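# Fold the napkin in half edge to edge

## Task

Fold the napkin over on itself so one edge lies on top of the opposite edge, leaving it halved.

## Robot and tools

Robot: two arms, left_arm and right_arm, each ending in a two-finger gripper. The fingers point along the gripper's +z axis and separate along its y axis. The reported end_effector_position is the spot between the pads, roughly 1 cm short of the fingertips. A two-camera stand sits behind the arms, and the napkin lies on the table.

Frames: the scene frame has its origin at table-top height, halfway between the nominal arm bases, with +z up, +x reaching out over the table, and left_arm on the +y side. Arm names do not match image left/right. Calibrated bases: left_arm at (+0.024, +0.315, +0.048) m, quat_wxyz (+1.000, 0, 0, +0.004); right_arm at (+0.014, -0.304, +0.018) m, quat_wxyz (+1.000, 0, 0, +0.013). Each arm reports its hand pose, velocities, targets and wrist-camera pose in its own base frame. Fixed cameras and the table use the scene frame. Printed poses can be wrong by a few centimetres, more when the arm reaches far.

Row layout (used by execute_actions and move): 14 plain numbers, each between -1 and 1. The first 7 are left_arm: dx, dy, dz, rx, ry, rz, opening. The last 7 are right_arm in the same order. Include all 14 even when only one arm moves. dx, dy, dz are an offset, not a pose: they count from that arm's current Hand target, along that arm's own base axes. 1.0 equals 0.6 m. rx, ry, rz together form one rotation vector, where 1.0 equals 180 degrees, turning about the Hand target's position. If the dx, dy, dz length exceeds 1.0, it is shortened along its direction. Opening is absolute: +1 is fully open (0.093 m) and -1 is closed. Sending all six pose numbers as 0 re-commands the current Hand target. A 0 in the opening slot closes partway, so to keep a gripper as it is, resend its present opening.

execute_actions(actions, cameras): actions is a list of actions. Each action is a table of up to 15 rows, one row per 1/30 s step; a shorter table repeats its final row to fill 15 steps. Every row in an action is an offset from the Hand target at that action's start, not from the row before. Issuing the same offset again therefore moves the arm further. An empty actions list returns the state plus all camera images. cameras lists camera names, ["all"] or []. An unknown name rejects the call.

move(target, speed, blend, opening_speed, grip_force, blocking, cameras): drives each gripper in a straight line toward its target. target is one 14-number row or a list of up to 15 rows. Every row is an offset from the same starting Hand targets, not from the previous row. speed is in m/s, from 0.002 to 2.9, default 0.25; rotation is capped at twice that in rad/s. Give one speed or one per target. blend is in metres per corner; 0 means stop at each target. opening_speed is the change per second on the -1..+1 scale, at least 0.2. grip_force is newtons per pad, 10 to 50, as one number or one per arm. It persists, and lower values close slowly. blocking=false returns after about 0.5 s while the motion continues. A move lasts at least 0.5 s and at most 10 s. It does not avoid obstacles or the other arm. Faster moves overshoot more and hit harder. Don't route a path near an arm's own base; go around it. The result ends with a move: line, such as done, off_target, moving, held or fault, plus limits (paced = the pose was clipped, held = steps withheld). done means within 10 mm and 2 degrees, but it says nothing about contact.

wait(seconds, cameras): 0 to 10 s with commands held; a running move continues. stop(cameras): brakes a running move, and needs some distance. zoom_image(camera, region): enlarges [x0, y0, x1, y1] pixels, at most 504 by 504, of one camera's newest image. Cameras: cam_head_left, cam_head_right, cam_high, cam_low, cam_left_wrist, cam_right_wrist, each 672x504. finished_scene(scene): give the current scene number. It ends the scene for good, so only call it once the fold holds by itself.

Reading results: Hand target is the last commanded pose after clipping, and the next offsets start from it. Grippers often stop short of it; if so, send the gap as an offset. Orientation commands are limited to 40 degrees from the measured orientation each step. Friction and gravity can leave the gripper low, short or tilted, so check position and tilt after each move and correct them. grip_measured ranges from +1 open to -1 closed; the pads meet near -0.94, and each mm of gap adds about 0.0208. Joint positions end with the opening in metres. Positive joint torque points toward larger joint values. Joint velocities "within noise" means the arm is still. Joint ranges (rad): waist -2.618 to 3.054, shoulder 0.000 to 3.142, elbow 0.000 to 3.142 (straight at 2.901), wrist pitch -1.571 to 1.571, wrist yaw -1.571 to 1.571, wrist roll -2.094 to 2.094.

Avoid: letting the napkin leave the table; letting the arms, grippers or wrist cameras bump each other, since even a moderate contact can fail the task; striking the table or other fixed items hard; pressing far past a contact (move the target back past the gripper to release); and keeping arms stretched or straining. Motors warn with MOTOR HOT at 75 °C, fold the arm away at 90 °C, and go limp at 100 °C.

Each tool is called as name([rows], argument=value, ...), one row to a line, values as JSON.

## Session

execute_actions(actions=[])

Scene clock: 0.00 s.
left_arm: end_effector_position=(+0.3917, -0.0219, +0.0922) grip_measured=+1.000 end_effector_quat_wxyz=(+0.588, +0.031, +0.808, -0.018) | right_arm: end_effector_position=(+0.3916, -0.0137, +0.0897) grip_measured=+1.000 end_effector_quat_wxyz=(+0.549, +0.045, +0.833, -0.049)
Joint positions: left_arm=[-0.047 1.583 0.353 0.918 0.021 0.014 0.093] | right_arm=[0.035 1.522 0.415 0.699 0.163 0.036 0.093]
Joint velocities: within noise
Joint torques (N m): no reading
Motor temperatures (°C): left_arm=[28 37 34 36 25 30 28] | right_arm=[27 42 42 40 30 25 28]
Heat: left arm: 37 °C; right arm: 42 °C.
Hand target: left_arm +0.3936, -0.0220, +0.0966; +0.593, +0.031, +0.804, -0.018 | right_arm +0.3966, -0.0136, +0.1015; +0.565, +0.046, +0.822, -0.048
Tool commands: left_gripper/opening=+1.0 right_gripper/opening=+1.0

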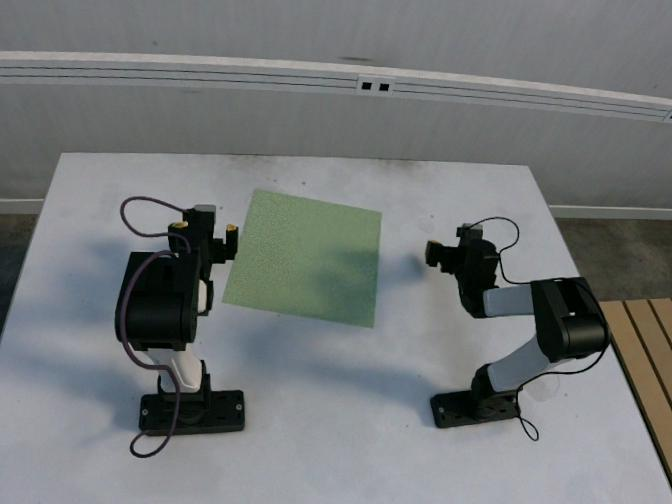

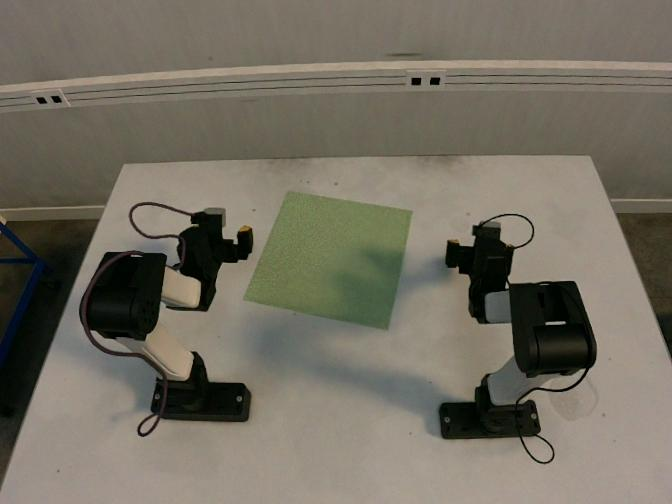

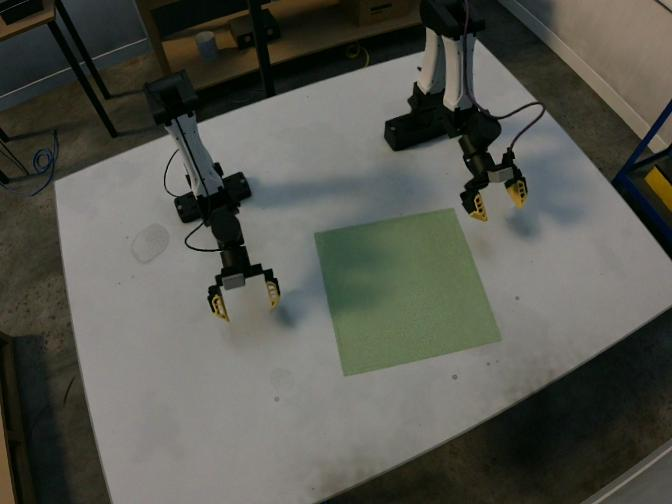

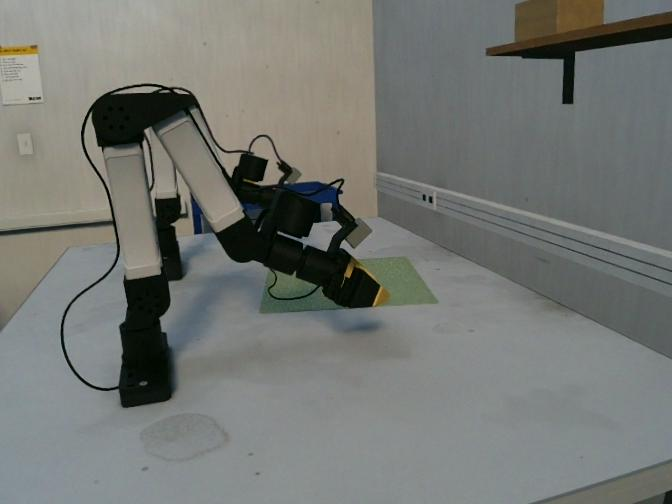

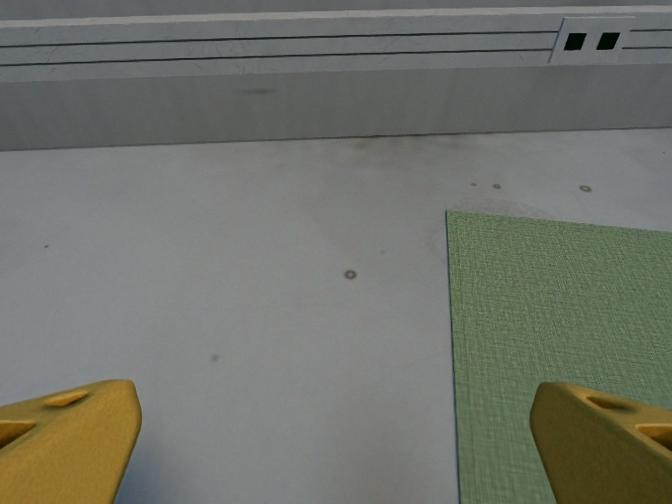

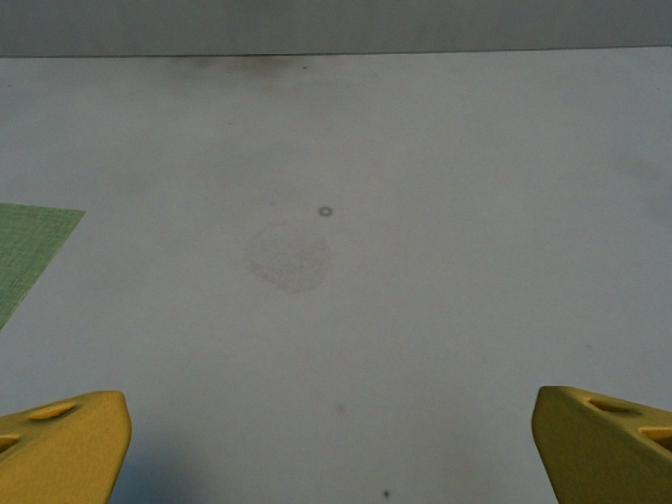

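move(target=[-0.229,-0.075,-0.108,0.0528,0.401,-0.0339,-0.1,-0.3,0.42,-0.066,0.0757,0.3767,-0.0321,-0.1], cameras=["all"])

Scene clock: 98.60 s.
left_arm: end_effector_position=(+0.2520, -0.0623, +0.0284) grip_measured=-0.097 end_effector_quat_wxyz=(+0.000, +0.104, +0.995, +0.005) | right_arm: end_effector_position=(+0.2129, +0.2297, +0.0579) grip_measured=-0.098 end_effector_quat_wxyz=(+0.002, +0.108, +0.994, -0.008)
Joint positions: left_arm=[-0.249 1.614 0.938 -0.897 -0.01 -0.041 0.041] | right_arm=[0.83 1.777 1.249 -1.054 0.013 1.046 0.04]
Joint torques (N m): left_arm=[-0.66 -5.42 8.53 0.35 0.04 -0.21] | right_arm=[0.28 -5.52 8.36 0.18 -0.09 0.24]
Motor temperatures (°C): left_arm=[28 40 38 41 24 29 27] | right_arm=[27 45 46 50 29 25 27]
Heat: left arm: 41 °C; right arm: 50 °C.
Hand target: left_arm +0.2562, -0.0670, +0.0318; +0.000, +0.100, +0.995, +0.000 | right_arm +0.2166, +0.2385, +0.0620; +0.000, +0.114, +0.994, +0.000
Off the commanded pose: left_arm 0.007 m, 1 deg | right_arm 0.010 m, 1 deg.
move: done

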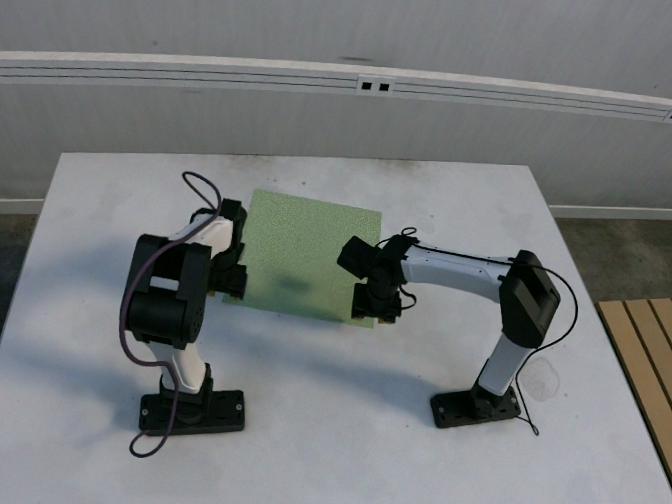

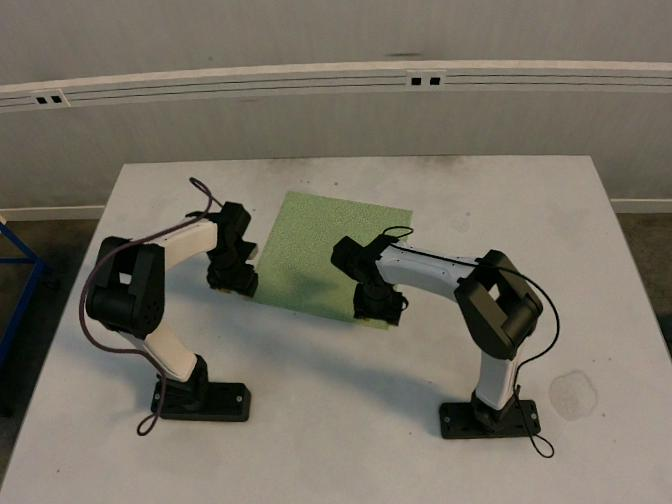

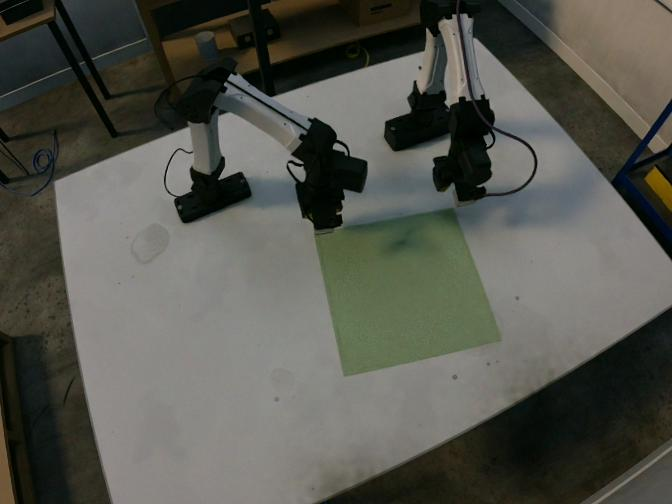

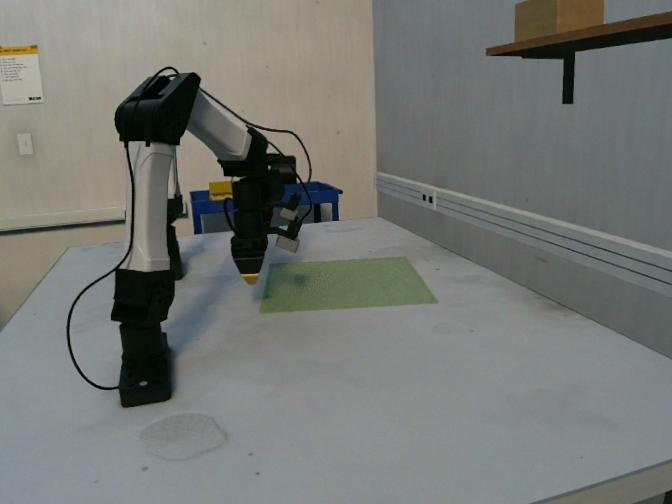

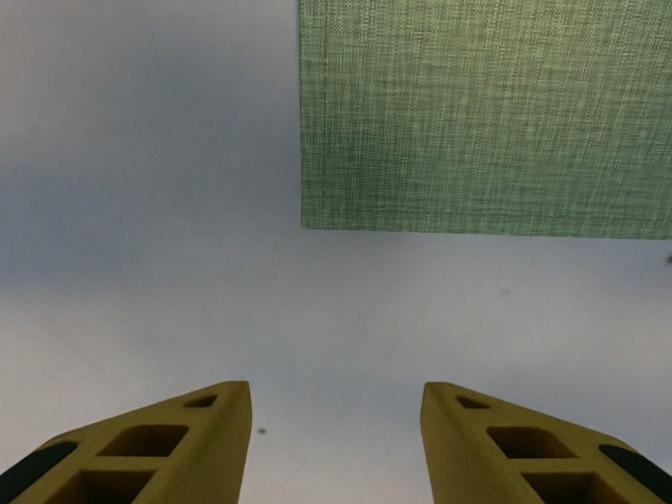

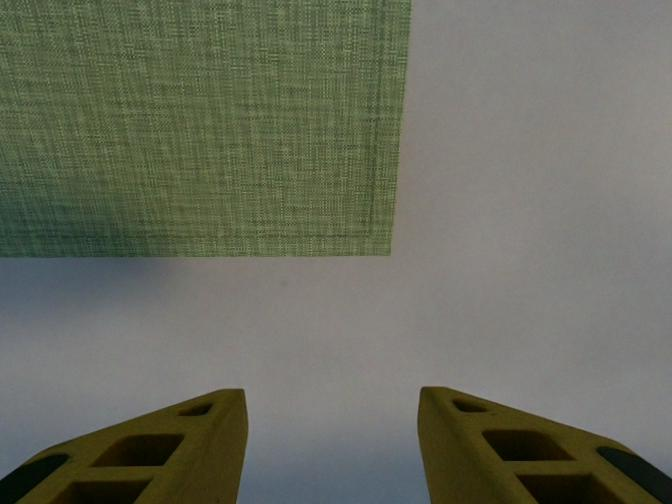

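move(target=[0.0367,-0.0283,-0.0683,0,0,0,-0.1,0.0425,-0.0012,-0.0683,0,0,0,-0.1], cameras=["cam_left_wrist","cam_right_wrist","cam_low","cam_high"])

Scene clock: 114.30 s.
left_arm: end_effector_position=(+0.2683, -0.0776, -0.0106) grip_measured=-0.097 end_effector_quat_wxyz=(-0.012, +0.104, +0.995, +0.006) | right_arm: end_effector_position=(+0.2381, +0.2322, +0.0225) grip_measured=-0.098 end_effector_quat_wxyz=(+0.000, +0.120, +0.993, -0.008)
Joint positions: left_arm=[-0.286 1.783 0.955 -0.769 -0.008 -0.078 0.041] | right_arm=[0.778 1.893 1.249 -0.939 0.011 1.018 0.04]
Joint torques (N m): left_arm=[-0.68 -6.43 7.77 0.65 0 -0.19] | right_arm=[-0.16 -6.41 6.22 0.4 -0.08 -0.07]
Motor temperatures (°C): left_arm=[28 39 40 38 24 29 27] | right_arm=[27 45 49 45 28 25 27]
Heat: left arm: 40 °C; right arm: 49 °C.
Hand target: left_arm +0.2782, -0.0840, -0.0092; +0.000, +0.100, +0.995, +0.000 | right_arm +0.2421, +0.2377, +0.0210; -0.001, +0.114, +0.993, +0.000
Off the commanded pose: left_arm 0.012 m, 2 deg | right_arm 0.007 m, 1 deg.
move: off_target (left_arm)
Images, in order (width x height): cam_high 672x504, cam_low 672x504, cam_left_wrist 672x504, cam_right_wrist 672x504.

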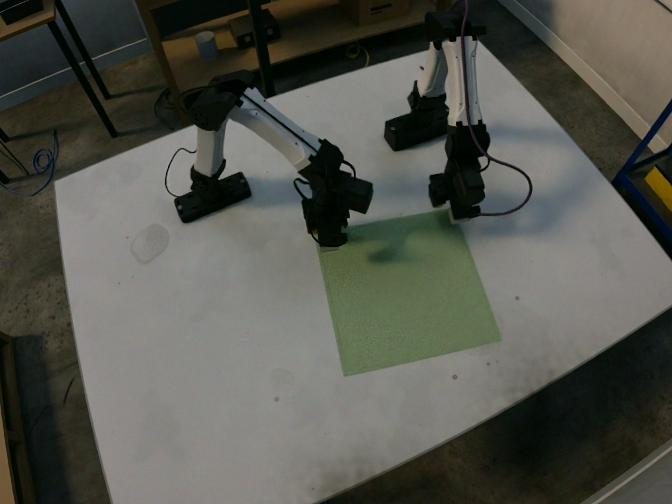

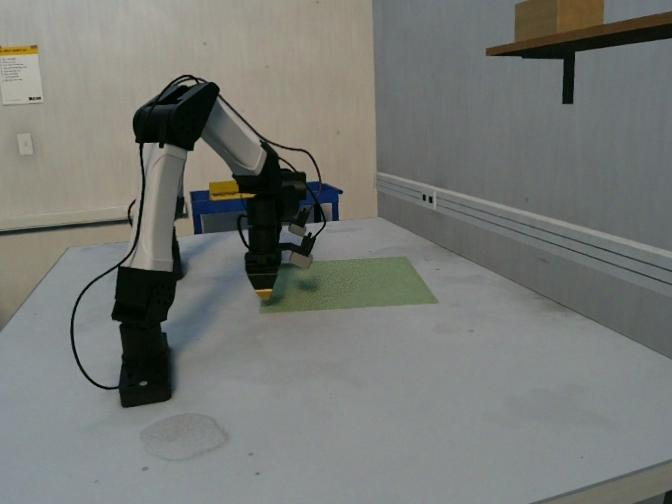

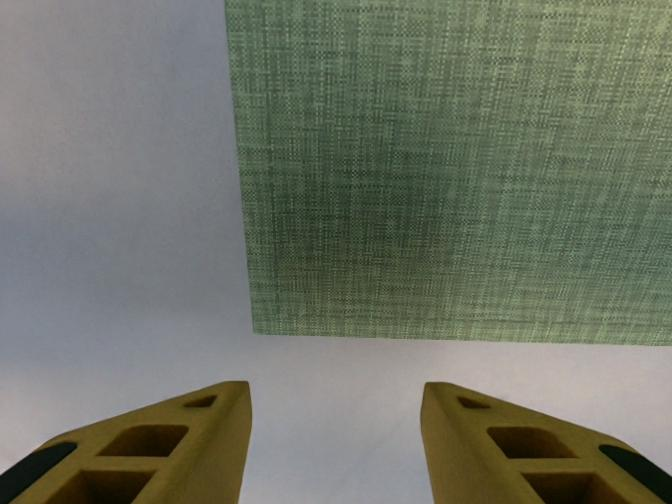

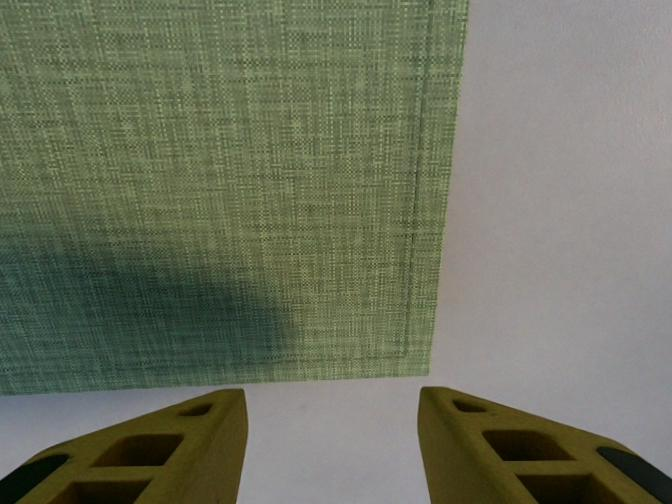

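move(target=[0.0235,-0.01,-0.0433,0,0,0,-0.316,0.0032,-0.0008,-0.0433,0,0,0,-0.316], speed=0.1, cameras=["cam_left_wrist","cam_right_wrist","cam_low"])

Scene clock: 152.60 s.
left_arm: end_effector_position=(+0.2828, -0.0832, -0.0358) grip_measured=-0.313 end_effector_quat_wxyz=(-0.011, +0.103, +0.995, +0.006) | right_arm: end_effector_position=(+0.2457, +0.2386, +0.0025) grip_measured=-0.314 end_effector_quat_wxyz=(+0.008, +0.118, +0.993, +0.002)
Joint positions: left_arm=[-0.291 1.893 0.979 -0.681 -0.008 -0.084 0.03] | right_arm=[0.776 1.939 1.225 -0.845 0.011 1.013 0.03]
Joint torques (N m): left_arm=[-0.73 -7.15 7.43 0.62 0.01 -0.22] | right_arm=[-0.35 -6.63 4.19 0.54 -0.08 -0.07]
Heat: left arm: 42 °C; right arm: 49 °C.
Hand target: left_arm +0.2924, -0.0899, -0.0351; +0.001, +0.100, +0.995, +0.000 | right_arm +0.2440, +0.2373, -0.0049; +0.000, +0.114, +0.994, +0.000
Off the commanded pose: left_arm 0.012 m, 2 deg | right_arm 0.008 m, 1 deg.
move: off_target (left_arm)
Images, in order (width x height): cam_low 672x504, cam_left_wrist 672x504, cam_right_wrist 672x504.

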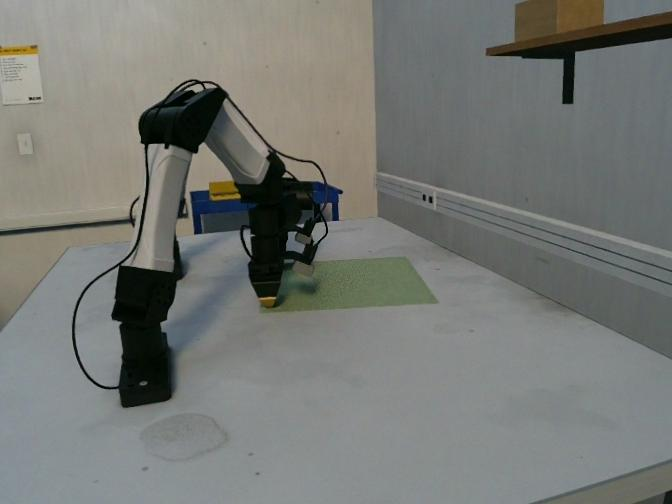

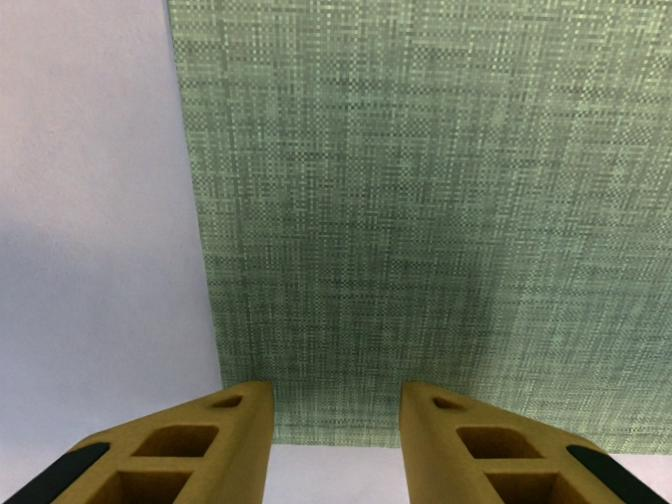

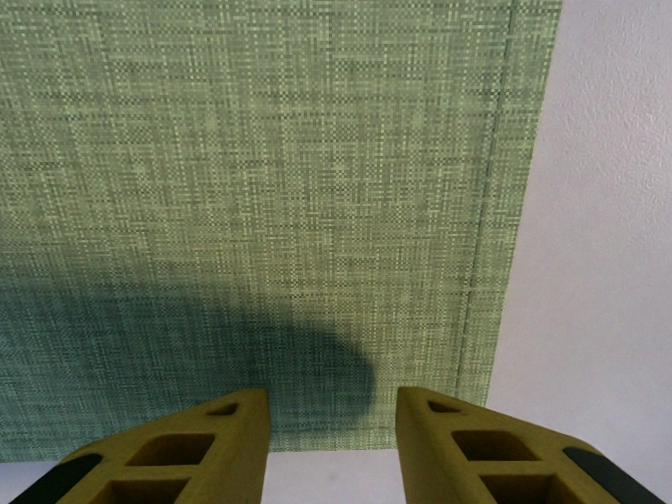

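move([
  [0,0,-0.0117,0,0,0,-0.316,0,0,-0.005,0,0,0,-0.316],
  [0,0,-0.0117,0,0,0,-1,0,0,-0.005,0,0,0,-1],
], speed=0.05, opening_speed=0.7, cameras=["cam_left_wrist","cam_right_wrist"])

Scene clock: 164.90 s.
left_arm: end_effector_position=(+0.2852, -0.0873, -0.0377) grip_measured=-0.985 end_effector_quat_wxyz=(-0.007, +0.104, +0.995, -0.002) | right_arm: end_effector_position=(+0.2476, +0.2405, +0.0025) grip_measured=-0.973 end_effector_quat_wxyz=(+0.012, +0.118, +0.993, +0.006)
Joint positions: left_arm=[-0.294 1.9 0.979 -0.663 0.006 -0.085 0] | right_arm=[0.776 1.939 1.225 -0.834 0.011 1.013 0]
Joint torques (N m): left_arm=[-0.53 -6.23 6.57 0.76 -0.14 -0.21] | right_arm=[-0.35 -6.24 3.7 0.53 -0.08 -0.07]
Motor temperatures (°C): left_arm=[28 40 41 34 24 29 27] | right_arm=[27 46 47 40 28 25 27]
Heat: left arm: 41 °C; right arm: 47 °C.
Hand target: left_arm +0.2923, -0.0900, -0.0421; +0.000, +0.100, +0.995, +0.000 | right_arm +0.2440, +0.2373, -0.0079; +0.000, +0.114, +0.993, +0.001
Off the commanded pose: left_arm 0.009 m, 1 deg | right_arm 0.012 m, 2 deg.
move: off_target (right_arm); target 2's new opening was sent with right_arm's hand 0.011 m and 2 deg from that target
Images, in order (width x height): cam_left_wrist 672x504, cam_right_wrist 672x504.

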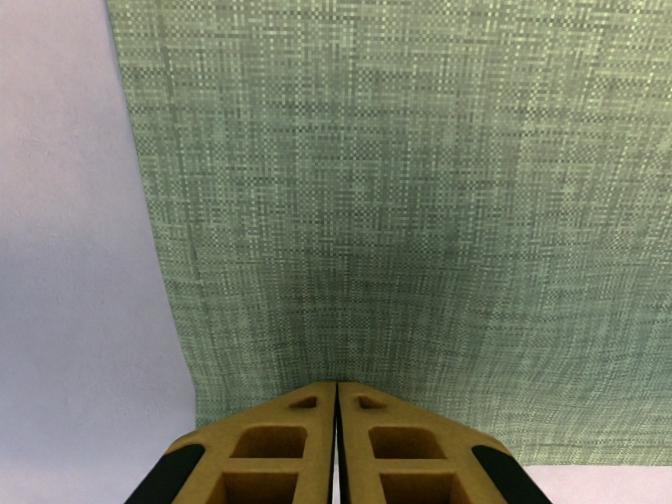

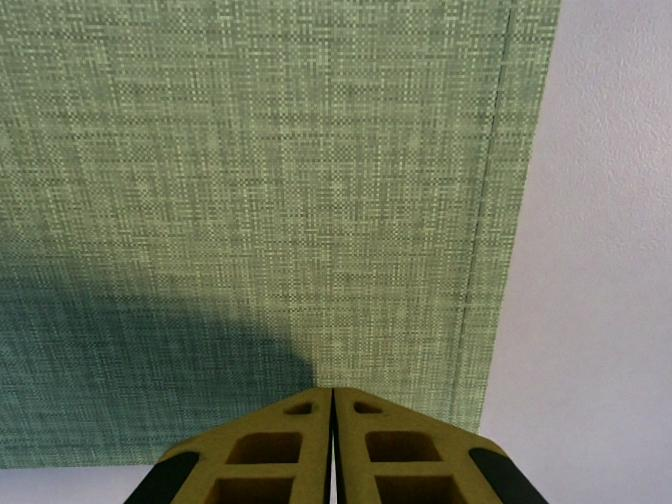

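move(target=[0,0,0.06,0,0,0,-1,0,0,0,0,0,0,-0.316], speed=0.1, cameras=["cam_left_wrist","cam_low"])

zoom_image(camera="cam_low", region=[210, 220, 370, 340])

Scene clock: 178.37 s.
left_arm: end_effector_position=(+0.2850, -0.0873, -0.0169) grip_measured=-0.985 end_effector_quat_wxyz=(-0.015, +0.104, +0.994, +0.000) | right_arm: end_effector_position=(+0.2476, +0.2405, +0.0025) grip_measured=-0.318 end_effector_quat_wxyz=(+0.012, +0.118, +0.993, +0.006)
Joint positions: left_arm=[-0.294 1.863 1.03 -0.767 0.006 -0.085 0] | right_arm=[0.776 1.939 1.225 -0.834 0.011 1.013 0.03]
Joint torques (N m): left_arm=[-0.51 -10 7.54 0.31 -0.13 -0.2] | right_arm=[-0.34 -6.24 3.71 0.54 -0.08 -0.06]
Heat: left arm: 40 °C; right arm: 46 °C.
Hand target: left_arm +0.2924, -0.0901, -0.0062; +0.001, +0.100, +0.995, +0.000 | right_arm +0.2440, +0.2373, -0.0079; +0.000, +0.114, +0.993, +0.001
Off the commanded pose: left_arm 0.013 m, 2 deg | right_arm 0.012 m, 2 deg.
move: off_target (left_arm, right_arm)
Images, in order (width x height): cam_low 672x504, cam_left_wrist 672x504.

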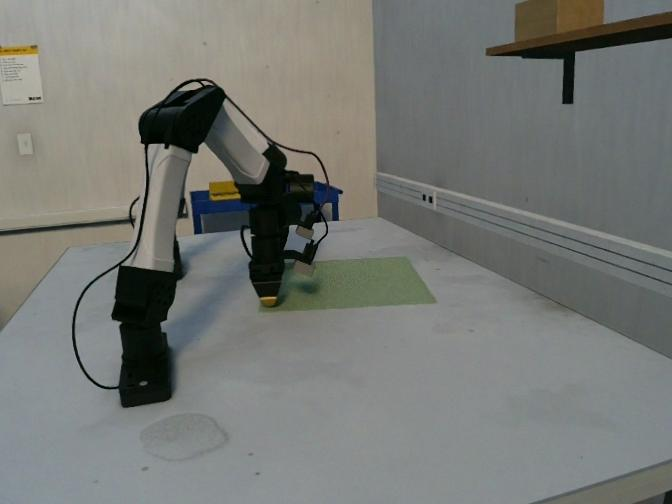

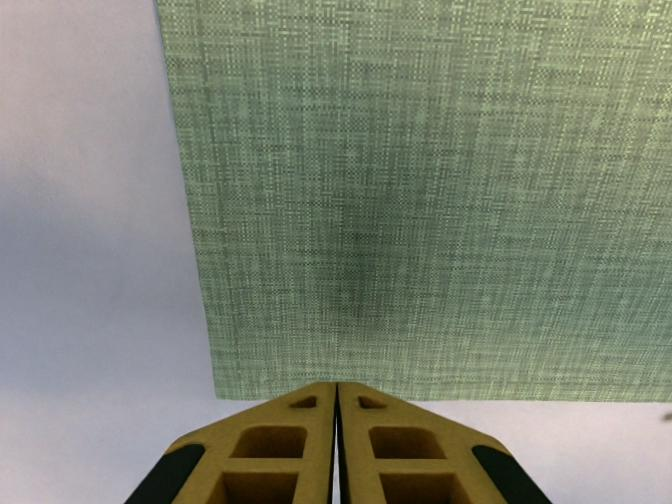

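Scaled by 3.150 from the camera's 672x504 image, which has a finer 960x720 frame.

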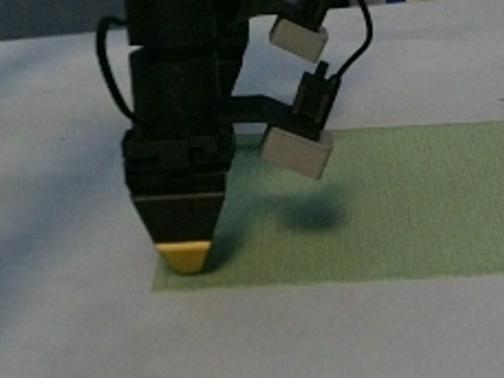

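move([
  [0,0,0,0,0,0,-0.316,0,0,0,0,0,0,-0.316],
  [0,0,-0.0767,0,0,0,-0.316,0,0,-0.0167,0,0,0,-0.316],
  [0,0,-0.0767,0,0,0,-1,0,0,-0.0167,0,0,0,-1],
], speed=0.06, opening_speed=0.7, cameras=["cam_left_wrist","cam_right_wrist"])

Scene clock: 205.73 s.
left_arm: end_effector_position=(+0.2954, -0.0910, -0.0381) grip_measured=-0.983 end_effector_quat_wxyz=(+0.005, +0.105, +0.994, -0.005) | right_arm: end_effector_position=(+0.2494, +0.2439, -0.0032) grip_measured=-0.971 end_effector_quat_wxyz=(+0.014, +0.118, +0.993, +0.014)
Joint positions: left_arm=[-0.294 1.916 1 -0.643 0.009 -0.085 0] | right_arm=[0.776 1.948 1.212 -0.795 0.004 1.012 0]
Joint torques (N m): left_arm=[-0.49 -5.7 3.67 1.04 -0.17 -0.21] | right_arm=[-0.38 -5.6 3.34 0.55 -0.02 -0.07]
Motor temperatures (°C): left_arm=[28 45 39 32 24 29 27] | right_arm=[27 46 43 38 28 25 27]
Heat: left arm: 45 °C; right arm: 46 °C.
Hand target: left_arm +0.2924, -0.0900, -0.0521; +0.001, +0.100, +0.995, +0.000 | right_arm +0.2440, +0.2373, -0.0179; +0.000, +0.114, +0.994, +0.000
Off the commanded pose: left_arm 0.015 m, 1 deg | right_arm 0.017 m, 2 deg.
move: off_target (left_arm, right_arm); target 3's new opening was sent with right_arm's hand 0.015 m and 1 deg from that target
Images, in order (width x height): cam_left_wrist 672x504, cam_right_wrist 672x504.

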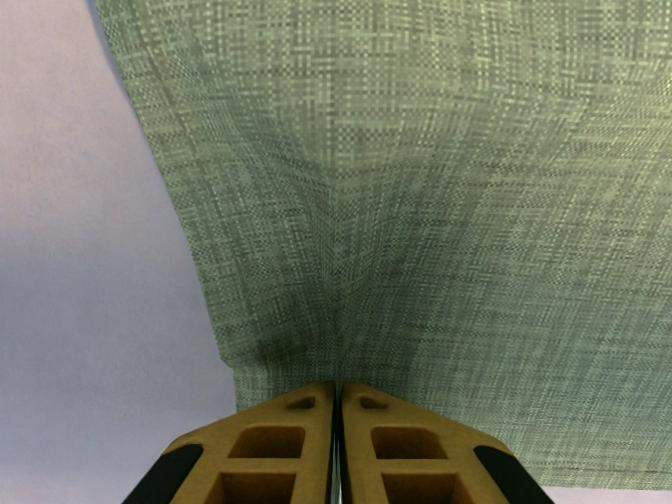

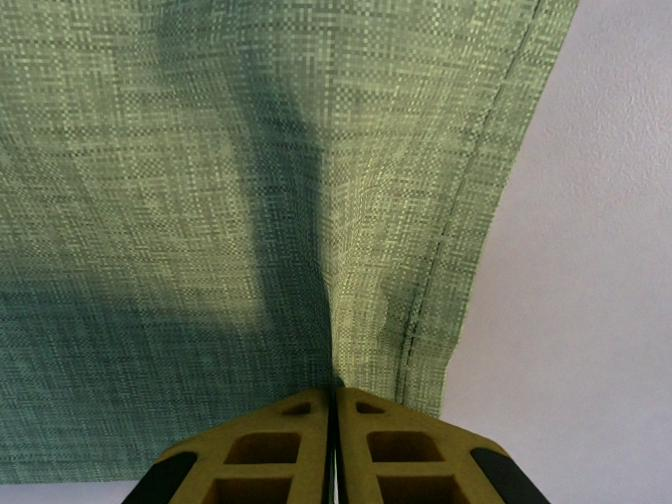

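move(target=[0,0,0.083,0,0,0,-1,0,0,0.083,0,0,0,-1], speed=0.08, cameras=["cam_left_wrist","cam_right_wrist","cam_head_left"])

Scene clock: 211.00 s.
left_arm: end_effector_position=(+0.2856, -0.0894, -0.0127) grip_measured=-0.983 end_effector_quat_wxyz=(-0.014, +0.104, +0.994, -0.006) | right_arm: end_effector_position=(+0.2397, +0.2351, +0.0099) grip_measured=-0.971 end_effector_quat_wxyz=(-0.010, +0.118, +0.993, -0.013)
Joint positions: left_arm=[-0.294 1.854 1.038 -0.78 0.017 -0.085 0] | right_arm=[0.776 1.942 1.262 -0.925 0.001 1.012 0]
Joint torques (N m): left_arm=[-0.47 -9.94 7.56 0.3 -0.23 -0.2] | right_arm=[-0.35 -11.64 7.28 -0.18 0.01 -0.05]
Heat: left arm: 44 °C; right arm: 46 °C.
Hand target: left_arm +0.2925, -0.0900, -0.0023; +0.001, +0.100, +0.995, +0.000 | right_arm +0.2440, +0.2373, +0.0318; +0.000, +0.114, +0.994, +0.000
Off the commanded pose: left_arm 0.012 m, 2 deg | right_arm 0.023 m, 2 deg.
move: off_target (left_arm, right_arm)
Images, in order (width x height): cam_head_left 672x504, cam_left_wrist 672x504, cam_right_wrist 672x504.

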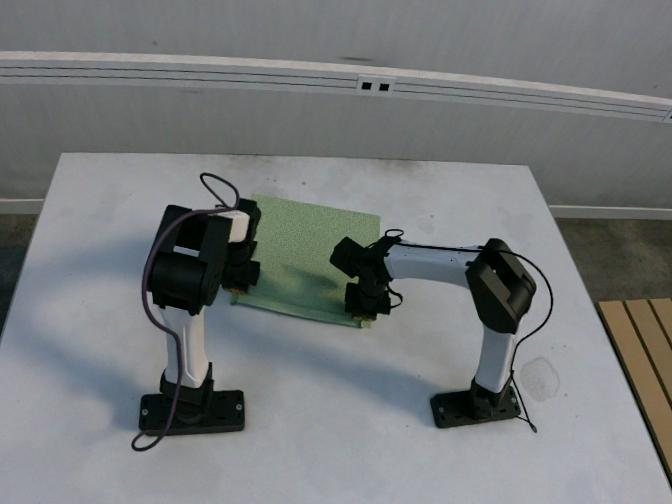

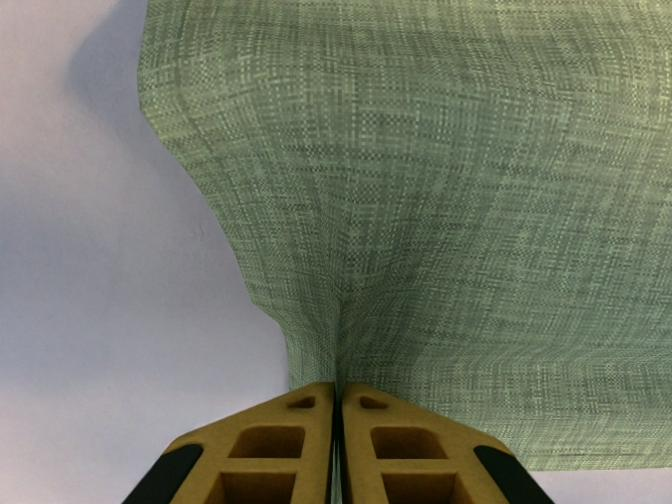

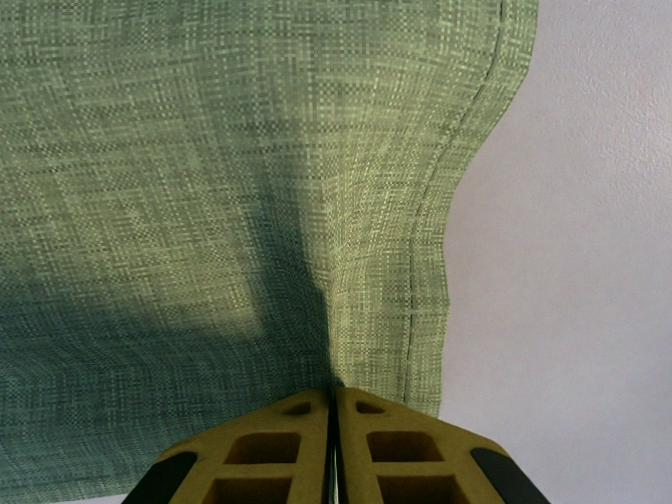

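move([
  [0.0659,-0.0122,0.12,0,0,0,-1,0.0678,-0.0139,0.1333,0,0,0,-1],
  [0.1648,-0.0305,0.1967,0,0,0,-1,0.1695,-0.0347,0.21,0,0,0,-1],
  [0.2746,-0.0509,0.22,-0.0087,-0.0408,0,-1,0.2825,-0.0578,0.2333,-0.0094,-0.0406,0,-1],
  [0.3844,-0.0712,0.1967,-0.0231,-0.1087,0,-1,0.3955,-0.0809,0.21,-0.025,-0.1082,0,-1],
  [0.4756,-0.0881,0.1333,-0.0347,-0.163,0,-1,0.4893,-0.1,0.1467,-0.0375,-0.1623,0,-1],
  [0.5245,-0.0971,0.0633,-0.0347,-0.163,0,-1,0.5396,-0.1103,0.0767,-0.0375,-0.1623,0,-1],
], speed=0.14, blend=0.03, cameras=["all"])

Scene clock: 315.50 s.
left_arm: end_effector_position=(+0.5987, -0.1576, +0.0343) grip_measured=-0.983 end_effector_quat_wxyz=(+0.249, +0.098, +0.963, -0.040) | right_arm: end_effector_position=(+0.5565, +0.1744, +0.0696) grip_measured=-0.971 end_effector_quat_wxyz=(+0.237, +0.109, +0.965, -0.025)
Joint positions: left_arm=[-0.257 2.617 2.377 -0.82 0.002 -0.054 0] | right_arm=[0.379 2.531 2.378 -1.009 0.263 0.55 0]
Joint torques (N m): left_arm=[0.85 -14.06 10.28 1.71 -0.28 0.07] | right_arm=[-0.44 -11.93 9.36 1.39 0.34 -0.06]
Motor temperatures (°C): left_arm=[27 45 41 29 24 28 27] | right_arm=[27 64 48 35 27 25 27]
Heat: left arm: 45 °C; right arm: 64 °C.
Hand target: left_arm +0.6071, -0.1482, +0.0354; +0.258, +0.096, +0.961, -0.028 | right_arm +0.5678, +0.1709, +0.0778; +0.257, +0.110, +0.960, -0.029
Off the commanded pose: left_arm 0.013 m, 2 deg | right_arm 0.014 m, 2 deg.
move: off_target (left_arm, right_arm); blend cut to 0.026 m at target 5

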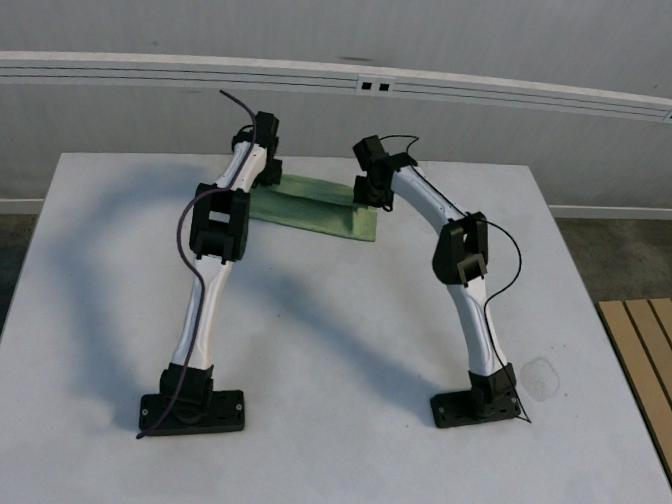

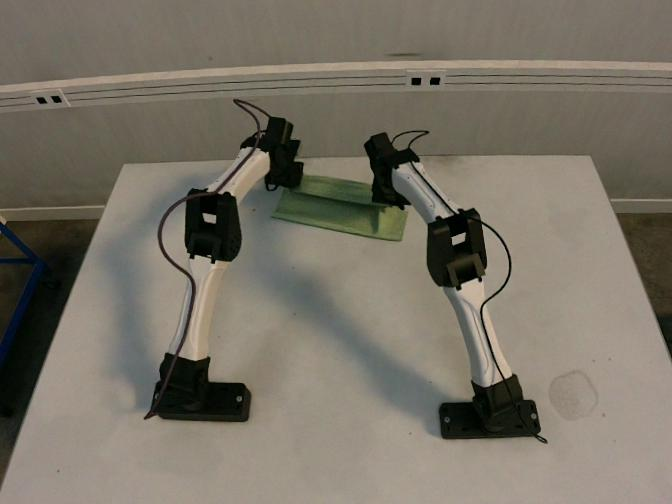

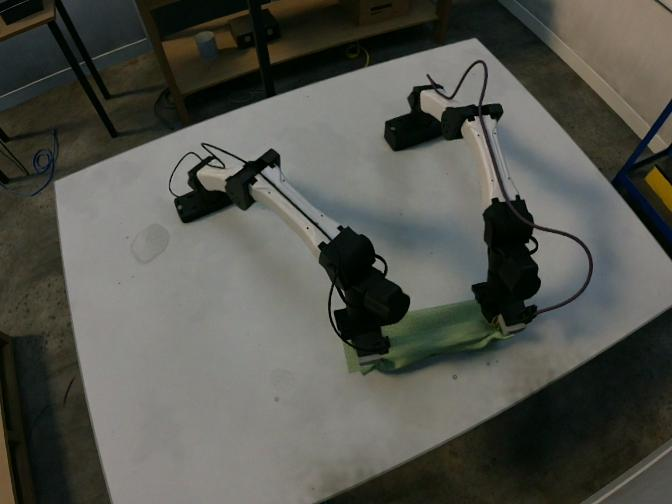

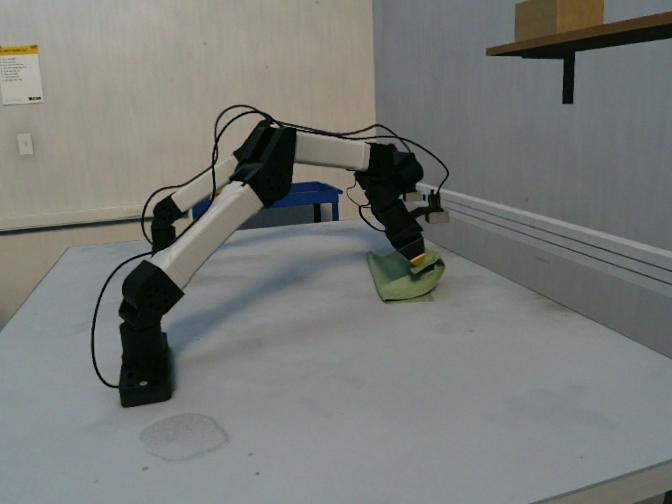

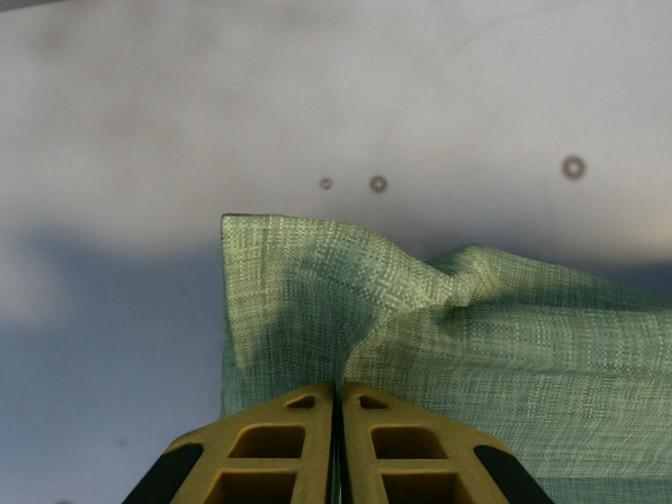

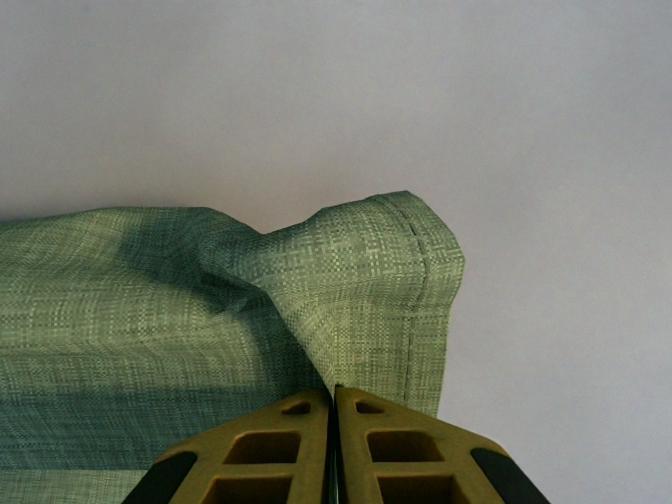

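zoom_image(camera="cam_left_wrist", region=[180, 180, 672, 480])

zoom_image(camera="cam_high", region=[320, 260, 560, 400])

zoom_image(camera="cam_low", region=[350, 210, 470, 310])

Scaled by 1.024 from the camera's 672x504 image, which has a finer 960x720 frame.

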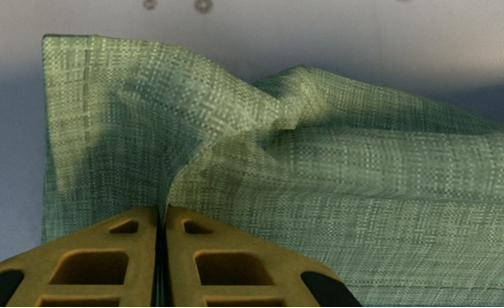

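Scaled by 2.100 from the camera's 672x504 image, which has a finer 960x720 frame.

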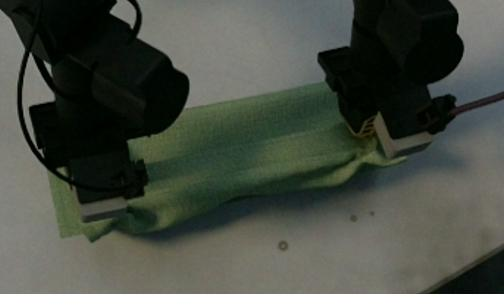

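Scaled by 4.200 from the camera's 672x504 image, which has a finer 960x720 frame.

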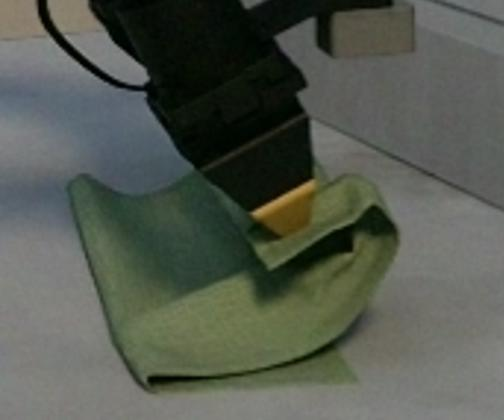

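move([
  [0.05,0.003,-0.04,0,0,0,-1,0.0395,-0.0145,-0.04,0,0,0,-1],
  [0.0355,0.006,-0.1,0,0,0,-1,0.0232,-0.0105,-0.1,0,0,0,-1],
], speed=0.1, blend=[0.01,0], cameras=["cam_low","cam_high","cam_left_wrist","cam_right_wrist"])

zoom_image(camera="cam_low", region=[350, 210, 470, 310])

zoom_image(camera="cam_high", region=[320, 260, 560, 400])

Scene clock: 405.60 s.
left_arm: end_effector_position=(+0.6266, -0.1564, -0.0294) grip_measured=-0.984 end_effector_quat_wxyz=(+0.254, +0.098, +0.962, -0.038) | right_arm: end_effector_position=(+0.5813, +0.1672, +0.0102) grip_measured=-0.971 end_effector_quat_wxyz=(+0.249, +0.112, +0.962, -0.025)
Joint positions: left_arm=[-0.244 2.859 2.595 -0.788 0.004 -0.041 0] | right_arm=[0.353 2.639 2.336 -0.83 0.263 0.525 0]
Joint torques (N m): left_arm=[0.98 -18.17 5.55 1.8 -0.22 0.05] | right_arm=[0.01 -15.09 5.03 1.35 0.27 0.01]
Motor temperatures (°C): left_arm=[27 58 45 31 24 28 27] | right_arm=[26 73 56 37 27 25 27]
Heat: left arm: 58 °C; right arm: 73 °C.
Hand target: left_arm +0.6284, -0.1447, -0.0247; +0.258, +0.096, +0.961, -0.028 | right_arm +0.5817, +0.1646, +0.0178; +0.257, +0.110, +0.960, -0.029
Off the commanded pose: left_arm 0.013 m, 1 deg | right_arm 0.008 m, 1 deg.
move: off_target (left_arm)
Images, in order (width x height): cam_high 672x504, cam_low 672x504, cam_left_wrist 672x504, cam_right_wrist 672x504.

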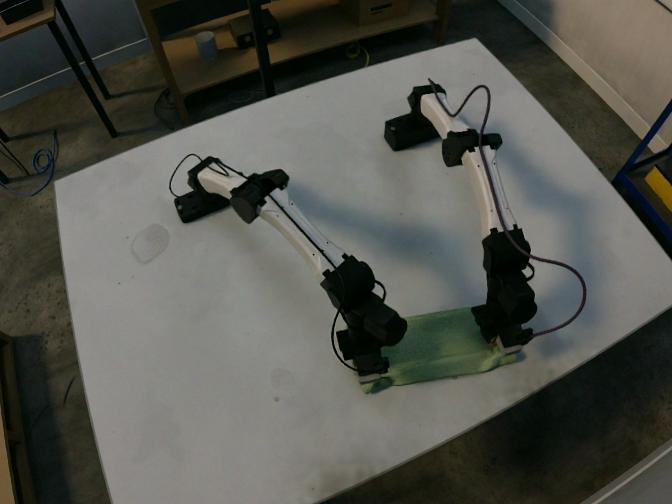

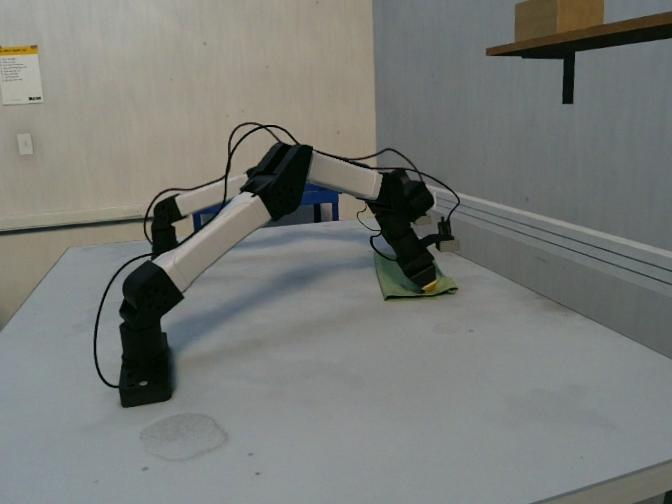

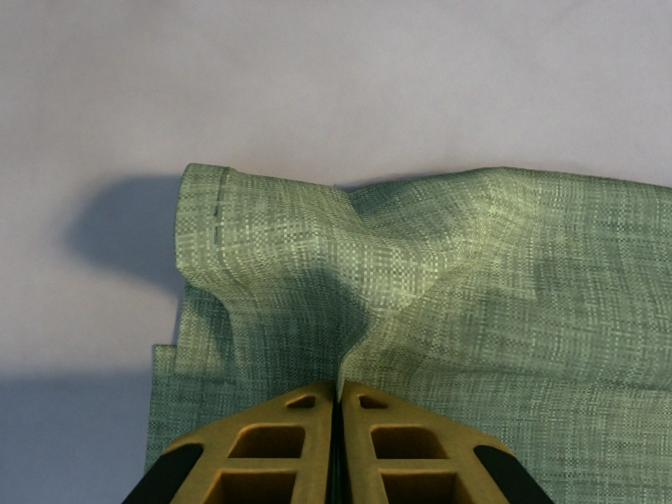

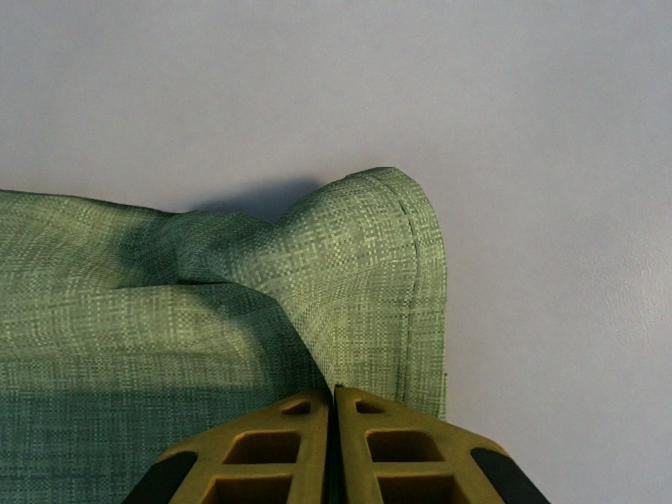

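Scaled by 4.200 from the camera's 672x504 image, which has a finer 960x720 frame.

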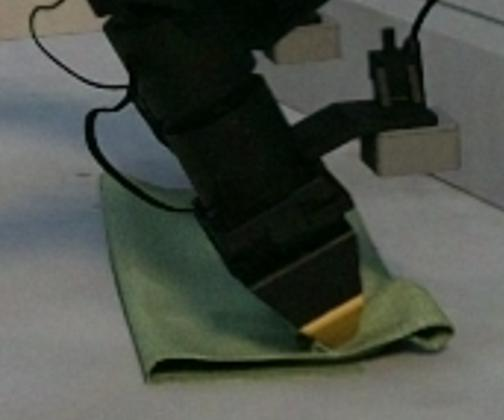

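Scaled by 2.100 from the camera's 672x504 image, which has a finer 960x720 frame.

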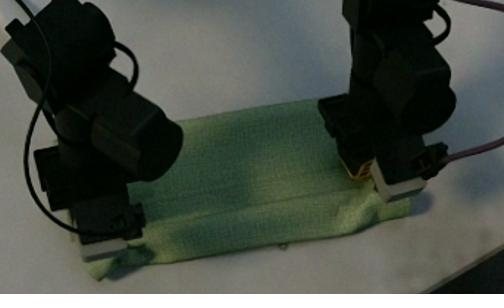

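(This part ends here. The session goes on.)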